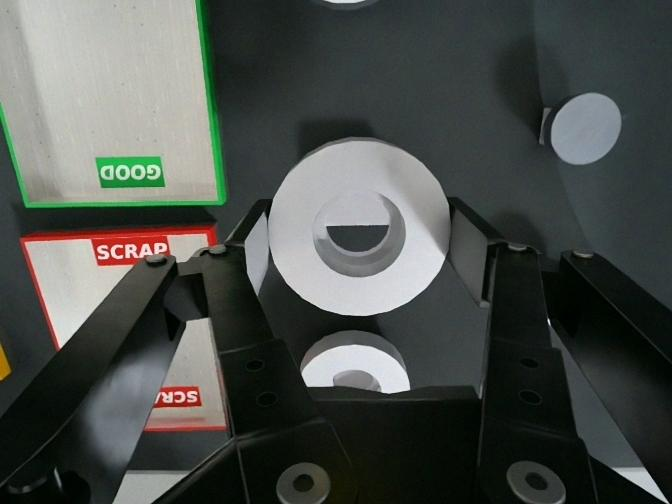

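Request:
{"op": "move", "data": {"target": [[0.4053,0.4796,-0.3347,0.015,0,0.2702,-1,0.2,-1,0,0,0,0,0,0,1,1,1],[0.4053,0.498,-0.3255,-0.0064,0,0.2702,-1,0.2,-1,0,0,0,0,0,0,1,1,1]], "speed": [0.6,0.2], "blend": [0.02,0]}}

Request:
{"op": "move", "data": {"target": [0,0.0157,0.0065,-0.017,0,0,-1,0.2,-1,0,0,0,0,0,0,1,1,1], "speed": 0.025, "stop_force": 7}}

Scene clock: 232.63 s.
left_arm: end_effector_position=(+0.9144, +0.7481, +0.0699) position_measured=105 object_status=2 end_effector_quat_wxyz=(+0.000, +1.000, +0.000, +0.000) | right_arm: end_effector_position=(+1.1291, -0.4232, +0.1184) position_measured=3 object_status=3 end_effector_quat_wxyz=(-0.101, +0.742, +0.308, +0.586)
Joint positions: left_arm=[0.031 -1.104 1.711 -2.179 -1.571 3.173] | right_arm=[-0.083 -0.691 1.67 -3.75 -0.94 -3.59]
Joint torques (N m): left_arm=[16.52 -78.15 -34.71 -8.61 -1.82 3.71] | right_arm=[-0.33 -97.86 -37.95 -6.2 0.61 -0.46]
Wrist force (N): left_arm=[0.2 0.7 2.9] | right_arm=[0.1 0.0 -0.3]
Wrist torque (N m): left_arm=[-0.03 0.36 -0.26] | right_arm=[0.01 0.00 -0.01]
Wrist force, peak (N): left_arm=[3.3 -3.9 2.8] | right_arm=[-0.1 -0.1 -0.5]
Joint targets: left_arm=[0.031 -1.104 1.711 -2.179 -1.571 3.173] | right_arm=[-0.083 -0.691 1.670 -3.750 -0.940 -3.590]
gauge: message=measure_taken readings=1 no_1=41.953 no_2=13.900 no_3=0.000 no_4=0.000 no_5=0.000
move: done

Scene clock: 235.10 s.
left_arm: end_effector_position=(+0.9144, +0.7481, +0.0530) position_measured=105 object_status=2 end_effector_quat_wxyz=(+0.000, +1.000, +0.000, +0.000) | right_arm: end_effector_position=(+1.1291, -0.4232, +0.1184) position_measured=3 object_status=3 end_effector_quat_wxyz=(-0.101, +0.742, +0.308, +0.586)
Joint positions: left_arm=[0.031 -1.087 1.722 -2.205 -1.571 3.173] | right_arm=[-0.083 -0.691 1.67 -3.75 -0.94 -3.59]
Joint torques (N m): left_arm=[9.69 -103.94 -44.6 -3.77 -1.78 3.43] | right_arm=[-1.8 -98.43 -38.06 -6.11 0.55 -0.28]
Wrist force (N): left_arm=[0.9 0.5 2.5] | right_arm=[0.0 0.1 -0.1]
Wrist torque (N m): left_arm=[-0.03 0.36 -0.25] | right_arm=[0.03 0.00 -0.01]
Wrist force, peak (N): left_arm=[-18.0 3.4 -38.0] | right_arm=[0.3 -0.2 0.4]
Joint targets: left_arm=[0.031 -1.087 1.722 -2.205 -1.571 3.173] | right_arm=[-0.083 -0.691 1.670 -3.750 -0.940 -3.590]
gauge: message=measure_taken readings=1 no_1=41.953 no_2=13.900 no_3=0.000 no_4=0.000 no_5=0.000
move: contact (left_arm); left_arm: the wrist 1 is farthest, 0.011 rad from its target

Request:
{"op": "move", "data": {"target": [[0,0,0,0,0,0,0.4,0.2,-1,0,0,0,0,0,0,1,1,1],[0,-0.0411,-0.0208,0.048,0,0,0.4,0.2,-1,0,0,0,0,0,0,1,1,1],[-0.4432,-0.2805,0.1883,-0.0017,0,-0.2954,0.4,0.2,-1,0,0,0,0,0,0,1,1,1]], "speed": [0.2,0.2,0.8], "blend": [0,0.02,0]}}

Request:
{"op": "execute_actions", "data": {"actions": [{"gauge":{"measure":true},"steps":440,"until":{"gauge":{"readings":[">",1]}}}]}}

Scene clock: 258.70 s.
left_arm: end_effector_position=(+0.6609, +0.3246, +0.1206) position_measured=78 object_status=3 end_effector_quat_wxyz=(+0.000, +1.000, +0.000, +0.001) | right_arm: end_effector_position=(+1.1291, -0.4232, +0.1184) position_measured=3 object_status=3 end_effector_quat_wxyz=(-0.101, +0.742, +0.308, +0.586)
Joint positions: left_arm=[-0.625 -1.503 2.14 -2.209 -1.571 2.517] | right_arm=[-0.083 -0.691 1.67 -3.75 -0.94 -3.59]
Joint torques (N m): left_arm=[-16.46 -64.41 -32.53 -8.32 -1.54 -4.15] | right_arm=[1.63 -96.12 -38.66 -6.37 0.75 -0.31]
Wrist force (N): left_arm=[0.8 0.2 -0.3] | right_arm=[0.0 0.0 0.3]
Wrist torque (N m): left_arm=[-0.18 0.15 -0.16] | right_arm=[0.00 -0.02 -0.01]
Wrist force, peak (N): left_arm=[1.6 -4.9 0.1] | right_arm=[-0.3 -0.5 0.2]
Joint targets: left_arm=[-0.625 -1.503 2.140 -2.209 -1.571 2.516] | right_arm=[-0.083 -0.691 1.670 -3.750 -0.940 -3.590]
gauge: message=measure_taken readings=1 no_1=41.953 no_2=13.900 no_3=0.000 no_4=0.000 no_5=0.000
move: done

Scene clock: 270.90 s.
left_arm: end_effector_position=(+0.6608, +0.3245, +0.1206) position_measured=78 object_status=3 end_effector_quat_wxyz=(+0.000, +1.000, +0.000, +0.001) | right_arm: end_effector_position=(+1.1291, -0.4232, +0.1184) position_measured=3 object_status=3 end_effector_quat_wxyz=(-0.101, +0.742, +0.308, +0.586)
Joint positions: left_arm=[-0.625 -1.503 2.14 -2.209 -1.571 2.516] | right_arm=[-0.083 -0.691 1.67 -3.75 -0.94 -3.59]
Joint torques (N m): left_arm=[-13.58 -65.53 -32.92 -8 -1.23 -4.21] | right_arm=[-0.24 -97.26 -39.14 -6.09 0.75 -0.34]
Wrist force (N): left_arm=[0.7 0.2 -0.2] | right_arm=[0.1 -0.1 0.3]
Wrist torque (N m): left_arm=[-0.16 0.19 -0.16] | right_arm=[-0.02 -0.04 0.00]
Wrist force, peak (N): left_arm=[1.0 0.0 -0.5] | right_arm=[0.5 -0.3 0.3]
Joint targets: left_arm=[-0.625 -1.503 2.140 -2.209 -1.571 2.516] | right_arm=[-0.083 -0.691 1.670 -3.750 -0.940 -3.590]
Tool commands: left_gripper/position=+0.4 left_gripper/force_limit=+0.2 left_gripper/speed=-1.0 right_gripper/position=+1.0 right_gripper/force_limit=+1.0 right_gripper/speed=+1.0
gauge: message=measure_taken readings=2 no_1=41.985 no_2=13.899 no_3=0.000 no_4=0.000 no_5=0.000

Request:
{"op": "move", "data": {"target": [[0.4432,0.2394,-0.2088,0.0496,0,0.2954,0.4,0.2,-1,0,0,0,0,0,0,1,1,1],[0.4432,0.2811,-0.1881,0.001,0,0.2954,0.4,0.2,-1,0,0,0,0,0,0,1,1,1],[0.4432,0.2811,-0.1881,0.001,0,0.2954,-1,0.2,-1,0,0,0,0,0,0,1,1,1]], "speed": [0.8,0.15,0.2]}}

Request:
{"op": "move", "data": {"target": [[0,-0.0417,-0.0208,0.0487,0,0,-1,0.2,-1,0,0,0,0,0,0,1,1,1],[-0.1539,-0.1499,0.1424,-0.0422,0,-0.1025,-1,0.2,-1,0,0,0,0,0,0,1,1,1]], "speed": [0.2,0.5]}}

Request:
{"op": "move", "data": {"target": [0,0.0333,0.011,-0.0332,0,0,-1,0.2,-1,0,0,0,0,0,0,1,1,1], "speed": 0.03, "stop_force": 7, "cameras": ["cam_left_wrist"]}}

Scene clock: 294.37 s.
left_arm: end_effector_position=(+0.9146, +0.7481, +0.0521) position_measured=105 object_status=0 end_effector_quat_wxyz=(+0.000, +1.000, +0.000, +0.000) | right_arm: end_effector_position=(+1.1291, -0.4232, +0.1184) position_measured=3 object_status=3 end_effector_quat_wxyz=(-0.101, +0.742, +0.308, +0.586)
Joint positions: left_arm=[0.031 -1.086 1.722 -2.207 -1.571 3.173] | right_arm=[-0.083 -0.691 1.67 -3.75 -0.94 -3.59]
Joint torques (N m): left_arm=[16.98 -75.42 -33.17 -7.55 -1.15 3.39] | right_arm=[0.23 -97.5 -39.53 -5.98 0.75 -0.3]
Wrist force (N): left_arm=[-7.2 1.5 -16.7] | right_arm=[-0.1 0.1 0.0]
Wrist torque (N m): left_arm=[0.05 0.28 -0.04] | right_arm=[0.03 0.03 -0.01]
Wrist force, peak (N): left_arm=[-7.2 1.5 -16.7] | right_arm=[0.4 -0.1 0.4]
Joint targets: left_arm=[0.031 -1.086 1.722 -2.207 -1.571 3.173] | right_arm=[-0.083 -0.691 1.670 -3.750 -0.940 -3.590]
gauge: message=measure_taken readings=2 no_1=41.985 no_2=13.899 no_3=0.000 no_4=0.000 no_5=0.000
move: done

Scene clock: 296.63 s.
left_arm: end_effector_position=(+0.7804, +0.5801, +0.0598) position_measured=105 object_status=2 end_effector_quat_wxyz=(+0.000, +1.000, +0.000, +0.000) | right_arm: end_effector_position=(+1.1291, -0.4232, +0.1184) position_measured=3 object_status=3 end_effector_quat_wxyz=(-0.101, +0.742, +0.308, +0.586)
Joint positions: left_arm=[-0.197 -1.308 2.038 -2.301 -1.571 2.945] | right_arm=[-0.083 -0.691 1.67 -3.75 -0.94 -3.59]
Joint torques (N m): left_arm=[-14.22 -82.43 -31.33 -8.56 -1.12 -4.36] | right_arm=[0.47 -97.69 -38.71 -5.79 0.48 -0.26]
Wrist force (N): left_arm=[0.9 0.2 2.8] | right_arm=[0.1 0.2 0.2]
Wrist torque (N m): left_arm=[-0.11 0.14 0.04] | right_arm=[0.04 -0.02 -0.01]
Wrist force, peak (N): left_arm=[-6.5 1.7 -15.6] | right_arm=[-0.3 0.4 0.2]
Joint targets: left_arm=[-0.197 -1.309 2.038 -2.301 -1.571 2.945] | right_arm=[-0.083 -0.691 1.670 -3.750 -0.940 -3.590]
gauge: message=measure_taken readings=2 no_1=41.985 no_2=13.899 no_3=0.000 no_4=0.000 no_5=0.000
move: done

Scene clock: 300.07 s.
left_arm: end_effector_position=(+0.7802, +0.5801, +0.0273) position_measured=105 object_status=2 end_effector_quat_wxyz=(+0.000, +1.000, +0.000, +0.000) | right_arm: end_effector_position=(+1.1291, -0.4232, +0.1184) position_measured=3 object_status=3 end_effector_quat_wxyz=(-0.101, +0.742, +0.308, +0.586)
Joint positions: left_arm=[-0.197 -1.267 2.059 -2.362 -1.571 2.945] | right_arm=[-0.083 -0.691 1.67 -3.75 -0.94 -3.59]
Joint torques (N m): left_arm=[-10.44 -84 -42.11 -5.2 -1.1 -3.21] | right_arm=[-0.9 -98.76 -39.73 -6.29 0.56 -0.01]
Wrist force (N): left_arm=[0.6 0.2 2.7] | right_arm=[0.1 -0.1 -0.1]
Wrist torque (N m): left_arm=[-0.15 0.22 0.01] | right_arm=[-0.04 -0.03 -0.01]
Wrist force, peak (N): left_arm=[-6.2 -1.2 -32.9] | right_arm=[0.0 0.0 0.4]
Joint targets: left_arm=[-0.197 -1.267 2.059 -2.362 -1.571 2.945] | right_arm=[-0.083 -0.691 1.670 -3.750 -0.940 -3.590]
gauge: message=measure_taken readings=2 no_1=41.985 no_2=13.899 no_3=0.000 no_4=0.000 no_5=0.000
move: contact (left_arm); left_arm: the wrist 1 is farthest, 0.013 rad from its target
camera_calibration:
cam_left_wrist: T_world_to_cam=[[-0.00070483, -0.999879, -0.015569, 0.593254], [-0.934458, -0.00488514, 0.35604, 0.718568], [-0.356073, 0.0147995, -0.934341, 0.473944], [0, 0, 0, 1]] pos_world=[0.840649, 0.589679, 0.196222]
Images, in order (width x height): cam_left_wrist 672x504.

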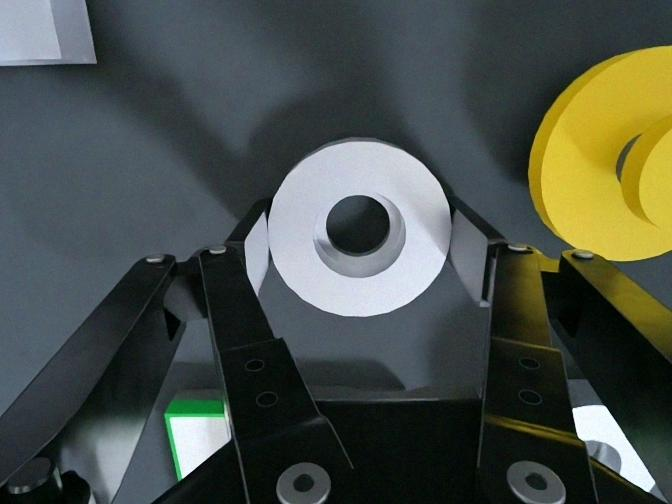

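Request:
{"op": "move", "data": {"target": [[0,0,0,0,0,0,0.4,0.2,-1,0,0,0,0,0,0,1,1,1],[0,-0.0742,-0.0298,0.0791,0,0,0.4,0.2,-1,0,0,0,0,0,0,1,1,1],[-0.2892,-0.1592,0.0369,0.069,0,-0.1929,0.4,0.2,-1,0,0,0,0,0,0,1,1,1],[-0.2892,-0.1068,0.0597,0.0113,0,-0.1929,0.4,0.2,-1,0,0,0,0,0,0,1,1,1]], "speed": [0.2,0.3,0.6,0.2]}}

Request:
{"op": "move", "data": {"target": [[0,0,0,0,0,0,-1,1,-1,0,0,0,0,0,0,1,1,1],[0,-0.0524,-0.0228,0.0577,0,0,-1,1,-1,0,0,0,0,0,0,1,1,1],[0.4432,0.187,-0.232,0.1073,0,0.2954,-1,1,-1,0,0,0,0,0,0,1,1,1]], "speed": [0.2,0.3,0.7], "cameras": ["cam_left_wrist"]}}

Request:
{"op": "zoom_image", "data": {"camera": "cam_left_wrist", "region": [260, 120, 460, 320]}}

Scene clock: 328.07 s.
left_arm: end_effector_position=(+0.6603, +0.3250, +0.0593) position_measured=78 object_status=3 end_effector_quat_wxyz=(+0.000, +1.000, +0.000, +0.000) | right_arm: end_effector_position=(+1.1291, -0.4232, +0.1184) position_measured=3 object_status=3 end_effector_quat_wxyz=(-0.101, +0.742, +0.308, +0.586)
Joint positions: left_arm=[-0.625 -1.426 2.191 -2.337 -1.571 2.516] | right_arm=[-0.083 -0.691 1.67 -3.75 -0.94 -3.59]
Joint torques (N m): left_arm=[-13.67 -41.73 -29.78 -8.41 -1.22 -4.34] | right_arm=[0.61 -97.88 -39.73 -5.99 0.43 -0.22]
Wrist force (N): left_arm=[0.6 0.5 -0.8] | right_arm=[0.0 -0.2 0.2]
Wrist torque (N m): left_arm=[-0.02 0.17 -0.13] | right_arm=[-0.05 0.01 -0.01]
Wrist force, peak (N): left_arm=[2.2 -3.7 0.1] | right_arm=[0.3 0.0 0.5]
Joint targets: left_arm=[-0.625 -1.426 2.191 -2.337 -1.571 2.516] | right_arm=[-0.083 -0.691 1.670 -3.750 -0.940 -3.590]
gauge: message=measure_taken readings=2 no_1=41.985 no_2=13.899 no_3=0.000 no_4=0.000 no_5=0.000
move: done

Scene clock: 333.13 s.
left_arm: end_effector_position=(+0.9142, +0.7480, +0.1205) position_measured=171 object_status=2 end_effector_quat_wxyz=(+0.000, +1.000, +0.000, +0.000) | right_arm: end_effector_position=(+1.1291, -0.4232, +0.1184) position_measured=3 object_status=3 end_effector_quat_wxyz=(-0.101, +0.742, +0.308, +0.586)
Joint positions: left_arm=[0.031 -1.149 1.676 -2.099 -1.571 3.173] | right_arm=[-0.083 -0.691 1.67 -3.75 -0.94 -3.59]
Joint torques (N m): left_arm=[16.54 -73.28 -48.36 -3.08 -1.39 3.7] | right_arm=[-0.91 -95.8 -40.67 -5.98 0.55 -0.33]
Wrist force (N): left_arm=[0.3 0.9 1.0] | right_arm=[-0.1 0.0 0.1]
Wrist torque (N m): left_arm=[-0.05 0.34 -0.28] | right_arm=[-0.01 0.03 -0.01]
Wrist force, peak (N): left_arm=[-9.8 -7.6 -34.2] | right_arm=[0.3 -0.5 -0.2]
Joint targets: left_arm=[0.031 -1.149 1.676 -2.099 -1.571 3.173] | right_arm=[-0.083 -0.691 1.670 -3.750 -0.940 -3.590]
gauge: message=measure_taken readings=2 no_1=41.985 no_2=13.899 no_3=0.000 no_4=0.000 no_5=0.000
move: done
camera_calibration:
cam_left_wrist: T_world_to_cam=[[-0.00038229, -0.999879, -0.0155824, 0.762469], [-0.934603, -0.00518529, 0.355654, 0.811812], [-0.355692, 0.0146993, -0.934488, 0.605963], [0, 0, 0, 1]] pos_world=[0.974549, 0.757679, 0.289422]
Images, in order (width x height): cam_left_wrist 672x504.

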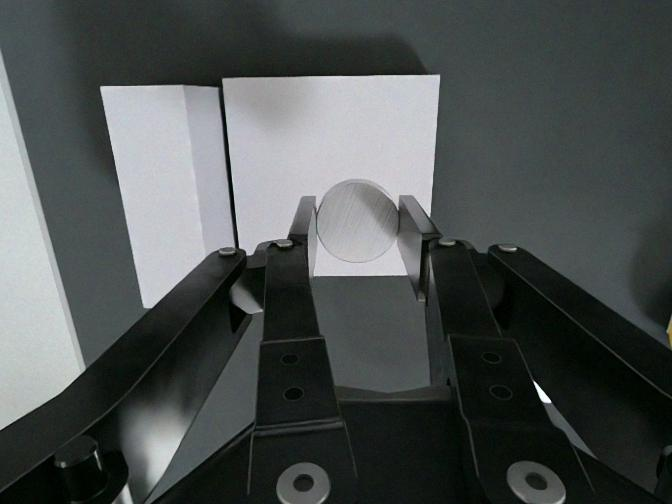

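Scaled by 2.520 from the camera's 672x504 image, which has a finer 960x720 frame.

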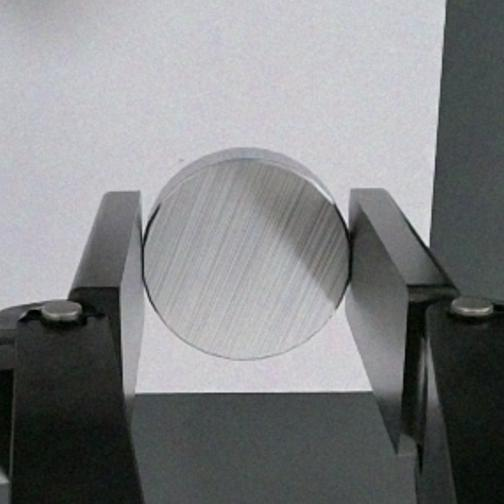

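Request:
{"op": "move", "data": {"target": [[0,0.0299,0.0159,-0.0358,0,0,-1,1,-1,0,0,0,0,0,0,1,1,1],[0,0.0384,0.0194,-0.045,0,0,-1,1,-1,0,0,0,0,0,0,1,1,1]], "speed": [0.15,0.02], "stop_force": 7}}

Scene clock: 345.37 s.
left_arm: end_effector_position=(+0.9144, +0.7482, +0.0627) position_measured=171 object_status=2 end_effector_quat_wxyz=(+0.000, +1.000, +0.000, +0.000) | right_arm: end_effector_position=(+1.1291, -0.4232, +0.1184) position_measured=3 object_status=3 end_effector_quat_wxyz=(-0.101, +0.742, +0.308, +0.586)
Joint positions: left_arm=[0.031 -1.097 1.716 -2.19 -1.571 3.173] | right_arm=[-0.083 -0.691 1.67 -3.75 -0.94 -3.59]
Joint torques (N m): left_arm=[14.55 -99.76 -41.77 -2.22 -1.49 3.69] | right_arm=[1.16 -98.84 -41.26 -6.02 0.6 0.13]
Wrist force (N): left_arm=[2.3 0.6 -2.0] | right_arm=[0.3 0.0 0.0]
Wrist torque (N m): left_arm=[-0.01 0.40 -0.27] | right_arm=[-0.01 -0.06 -0.01]
Wrist force, peak (N): left_arm=[-11.4 2.1 -31.4] | right_arm=[0.3 0.4 0.3]
Joint targets: left_arm=[0.031 -1.097 1.716 -2.190 -1.571 3.173] | right_arm=[-0.083 -0.691 1.670 -3.750 -0.940 -3.590]
gauge: message=measure_taken readings=2 no_1=41.985 no_2=13.899 no_3=0.000 no_4=0.000 no_5=0.000
move: contact (left_arm); path passed 1 of 2 targets

Request:
{"op": "move", "data": {"target": [[0,0,0,0,0,0,0.2,1,-1,0,0,0,0,0,0,1,1,1],[0,-0.0345,-0.0179,0.0411,0,0,0.2,1,-1,0,0,0,0,0,0,1,1,1],[-0.1539,-0.1889,0.1245,0.0015,0,-0.1027,0.2,1,-1,0,0,0,0,0,0,1,1,1]], "speed": [0.2,0.2,0.7]}}

Request:
{"op": "execute_actions", "data": {"actions": [{"gauge":{"measure":true},"steps":440,"until":{"gauge":{"readings":[">",2]}}}], "cameras": ["cam_left_wrist"]}}

Scene clock: 361.47 s.
left_arm: end_effector_position=(+0.7804, +0.5802, +0.1202) position_measured=104 object_status=3 end_effector_quat_wxyz=(+0.000, +1.000, +0.000, +0.000) | right_arm: end_effector_position=(+1.1291, -0.4232, +0.1184) position_measured=3 object_status=3 end_effector_quat_wxyz=(-0.101, +0.742, +0.308, +0.586)
Joint positions: left_arm=[-0.196 -1.377 1.992 -2.187 -1.571 2.945] | right_arm=[-0.083 -0.691 1.67 -3.75 -0.94 -3.59]
Joint torques (N m): left_arm=[-15.96 -78.62 -34 -8.31 -1.65 -4.32] | right_arm=[0.2 -97.23 -40.98 -6.31 0.67 -0.29]
Wrist force (N): left_arm=[1.3 0.0 0.0] | right_arm=[0.1 0.0 0.2]
Wrist torque (N m): left_arm=[-0.15 0.07 -0.03] | right_arm=[-0.02 -0.02 -0.01]
Wrist force, peak (N): left_arm=[-2.0 3.7 -0.1] | right_arm=[0.4 0.1 0.5]
Joint targets: left_arm=[-0.197 -1.377 1.992 -2.187 -1.571 2.945] | right_arm=[-0.083 -0.691 1.670 -3.750 -0.940 -3.590]
gauge: message=measure_taken readings=2 no_1=41.985 no_2=13.899 no_3=0.000 no_4=0.000 no_5=0.000
move: done

Scene clock: 373.67 s.
left_arm: end_effector_position=(+0.7803, +0.5802, +0.1202) position_measured=104 object_status=3 end_effector_quat_wxyz=(+0.000, +1.000, +0.000, +0.000) | right_arm: end_effector_position=(+1.1291, -0.4232, +0.1184) position_measured=3 object_status=3 end_effector_quat_wxyz=(-0.101, +0.742, +0.308, +0.586)
Joint positions: left_arm=[-0.197 -1.377 1.992 -2.187 -1.571 2.945] | right_arm=[-0.083 -0.691 1.67 -3.75 -0.94 -3.59]
Joint torques (N m): left_arm=[-14.22 -77.1 -33.49 -8.27 -2.1 -4.22] | right_arm=[-1.27 -99.65 -40.83 -6.06 0.45 -0.39]
Wrist force (N): left_arm=[1.3 0.2 -0.1] | right_arm=[0.0 -0.1 0.2]
Wrist torque (N m): left_arm=[-0.12 0.07 -0.03] | right_arm=[-0.03 -0.01 -0.01]
Wrist force, peak (N): left_arm=[1.7 0.2 0.1] | right_arm=[0.5 0.0 0.3]
Joint targets: left_arm=[-0.197 -1.377 1.992 -2.187 -1.571 2.945] | right_arm=[-0.083 -0.691 1.670 -3.750 -0.940 -3.590]
Tool commands: left_gripper/position=+0.2 left_gripper/force_limit=+1.0 left_gripper/speed=-1.0 right_gripper/position=+1.0 right_gripper/force_limit=+1.0 right_gripper/speed=+1.0
gauge: message=measure_taken readings=3 no_1=0.000 no_2=0.000 no_3=0.000 no_4=41.998 no_5=12.000
camera_calibration:
cam_left_wrist: T_world_to_cam=[[-0.0000320324, -0.99988, -0.015501, 0.594217], [-0.934569, -0.00548503, 0.355738, 0.686028], [-0.355781, 0.0144982, -0.934457, 0.560708], [0, 0, 0, 1]] pos_world=[0.840649, 0.589779, 0.289122]
Images, in order (width x height): cam_left_wrist 672x504.

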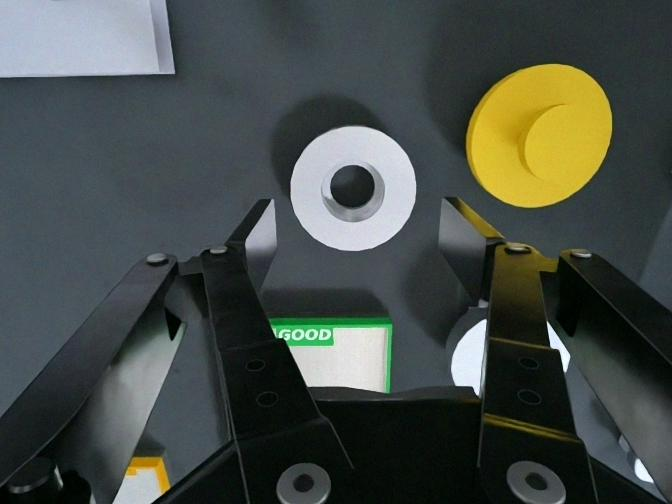

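Request:
{"op": "move", "data": {"target": [[0.1539,0.1543,-0.1421,0.0397,0,0.1027,0.2,1,-1,0,0,0,0,0,0,1,1,1],[0.1539,0.1893,-0.124,-0.0018,0,0.1027,0.2,1,-1,0,0,0,0,0,0,1,1,1],[0.1539,0.1893,-0.124,-0.0018,0,0.1027,-1,1,-1,0,0,0,0,0,0,1,1,1]], "speed": [0.7,0.15,0.2]}}

Request:
{"op": "move", "data": {"target": [[0,-0.035,-0.0181,0.0415,0,0,-1,1,-1,0,0,0,0,0,0,1,1,1],[-0.1535,-0.1446,0.1438,-0.0473,0,-0.1027,-1,1,-1,0,0,0,0,0,0,1,1,1]], "speed": [0.15,0.4], "cameras": ["cam_left_wrist"]}}

Request:
{"op": "zoom_image", "data": {"camera": "cam_left_wrist", "region": [260, 120, 460, 320]}}

Scene clock: 408.57 s.
left_arm: end_effector_position=(+0.9138, +0.7482, +0.0616) position_measured=171 object_status=0 end_effector_quat_wxyz=(+0.000, +1.000, +0.000, +0.000) | right_arm: end_effector_position=(+1.1291, -0.4232, +0.1184) position_measured=3 object_status=3 end_effector_quat_wxyz=(-0.101, +0.742, +0.308, +0.586)
Joint positions: left_arm=[0.031 -1.096 1.717 -2.191 -1.571 3.173] | right_arm=[-0.083 -0.691 1.67 -3.75 -0.94 -3.59]
Joint torques (N m): left_arm=[15.52 -75.39 -33.01 -6.94 -2.69 3.54] | right_arm=[0.76 -97.99 -42 -5.93 0.24 -0.48]
Wrist force (N): left_arm=[-9.4 2.0 -22.9] | right_arm=[0.1 0.2 0.1]
Wrist torque (N m): left_arm=[0.02 0.09 -0.27] | right_arm=[0.04 -0.03 -0.01]
Wrist force, peak (N): left_arm=[-10.0 1.4 -24.2] | right_arm=[0.5 0.1 0.4]
Joint targets: left_arm=[0.031 -1.096 1.717 -2.191 -1.571 3.173] | right_arm=[-0.083 -0.691 1.670 -3.750 -0.940 -3.590]
gauge: message=measure_taken readings=3 no_1=0.000 no_2=0.000 no_3=0.000 no_4=41.998 no_5=12.000
move: done

Scene clock: 411.03 s.
left_arm: end_effector_position=(+0.7804, +0.5807, +0.0616) position_measured=171 object_status=2 end_effector_quat_wxyz=(+0.000, +1.000, +0.000, +0.000) | right_arm: end_effector_position=(+1.1291, -0.4232, +0.1184) position_measured=3 object_status=3 end_effector_quat_wxyz=(-0.101, +0.742, +0.308, +0.586)
Joint positions: left_arm=[-0.196 -1.31 2.036 -2.296 -1.571 2.945] | right_arm=[-0.083 -0.691 1.67 -3.75 -0.94 -3.59]
Joint torques (N m): left_arm=[-14.3 -82.09 -30.38 -8.41 -2.44 -4.24] | right_arm=[1.18 -98.04 -42.34 -6.16 0.58 -0.31]
Wrist force (N): left_arm=[1.1 0.4 1.0] | right_arm=[0.3 0.0 0.0]
Wrist torque (N m): left_arm=[-0.07 0.10 0.04] | right_arm=[-0.01 -0.07 -0.01]
Wrist force, peak (N): left_arm=[-9.9 1.7 -23.7] | right_arm=[0.2 -0.4 0.3]
Joint targets: left_arm=[-0.196 -1.310 2.036 -2.296 -1.571 2.945] | right_arm=[-0.083 -0.691 1.670 -3.750 -0.940 -3.590]
gauge: message=measure_taken readings=3 no_1=0.000 no_2=0.000 no_3=0.000 no_4=41.998 no_5=12.000
move: done
camera_calibration:
cam_left_wrist: T_world_to_cam=[[0.000512037, -0.999876, -0.0157137, 0.593399], [-0.934185, -0.00608475, 0.356737, 0.706954], [-0.356788, 0.0144969, -0.934073, 0.506806], [0, 0, 0, 1]] pos_world=[0.840945, 0.59028, 0.230521]
Images, in order (width x height): cam_left_wrist 672x504.

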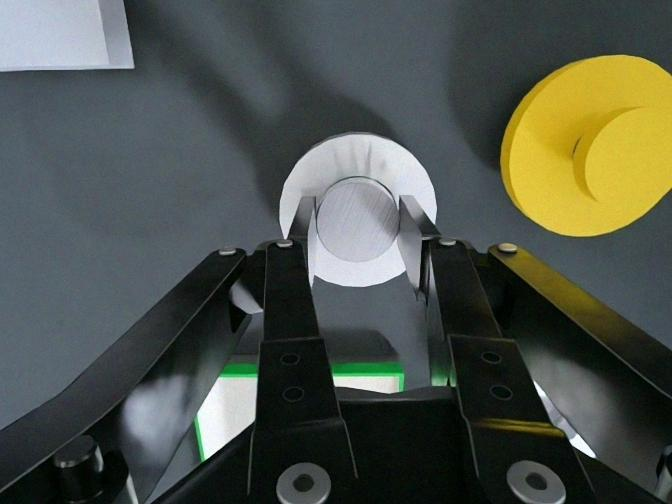

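Scaled by 2.520 from the camera's 672x504 image, which has a finer 960x720 frame.

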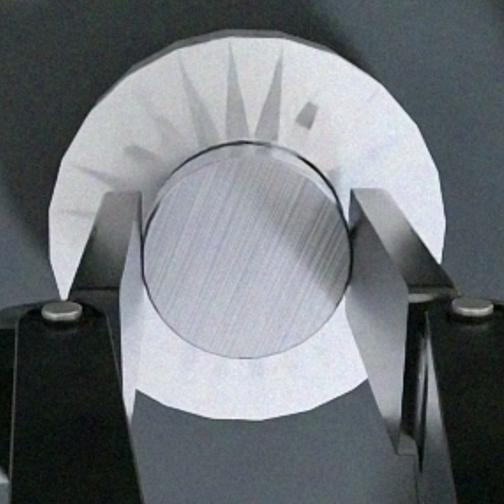

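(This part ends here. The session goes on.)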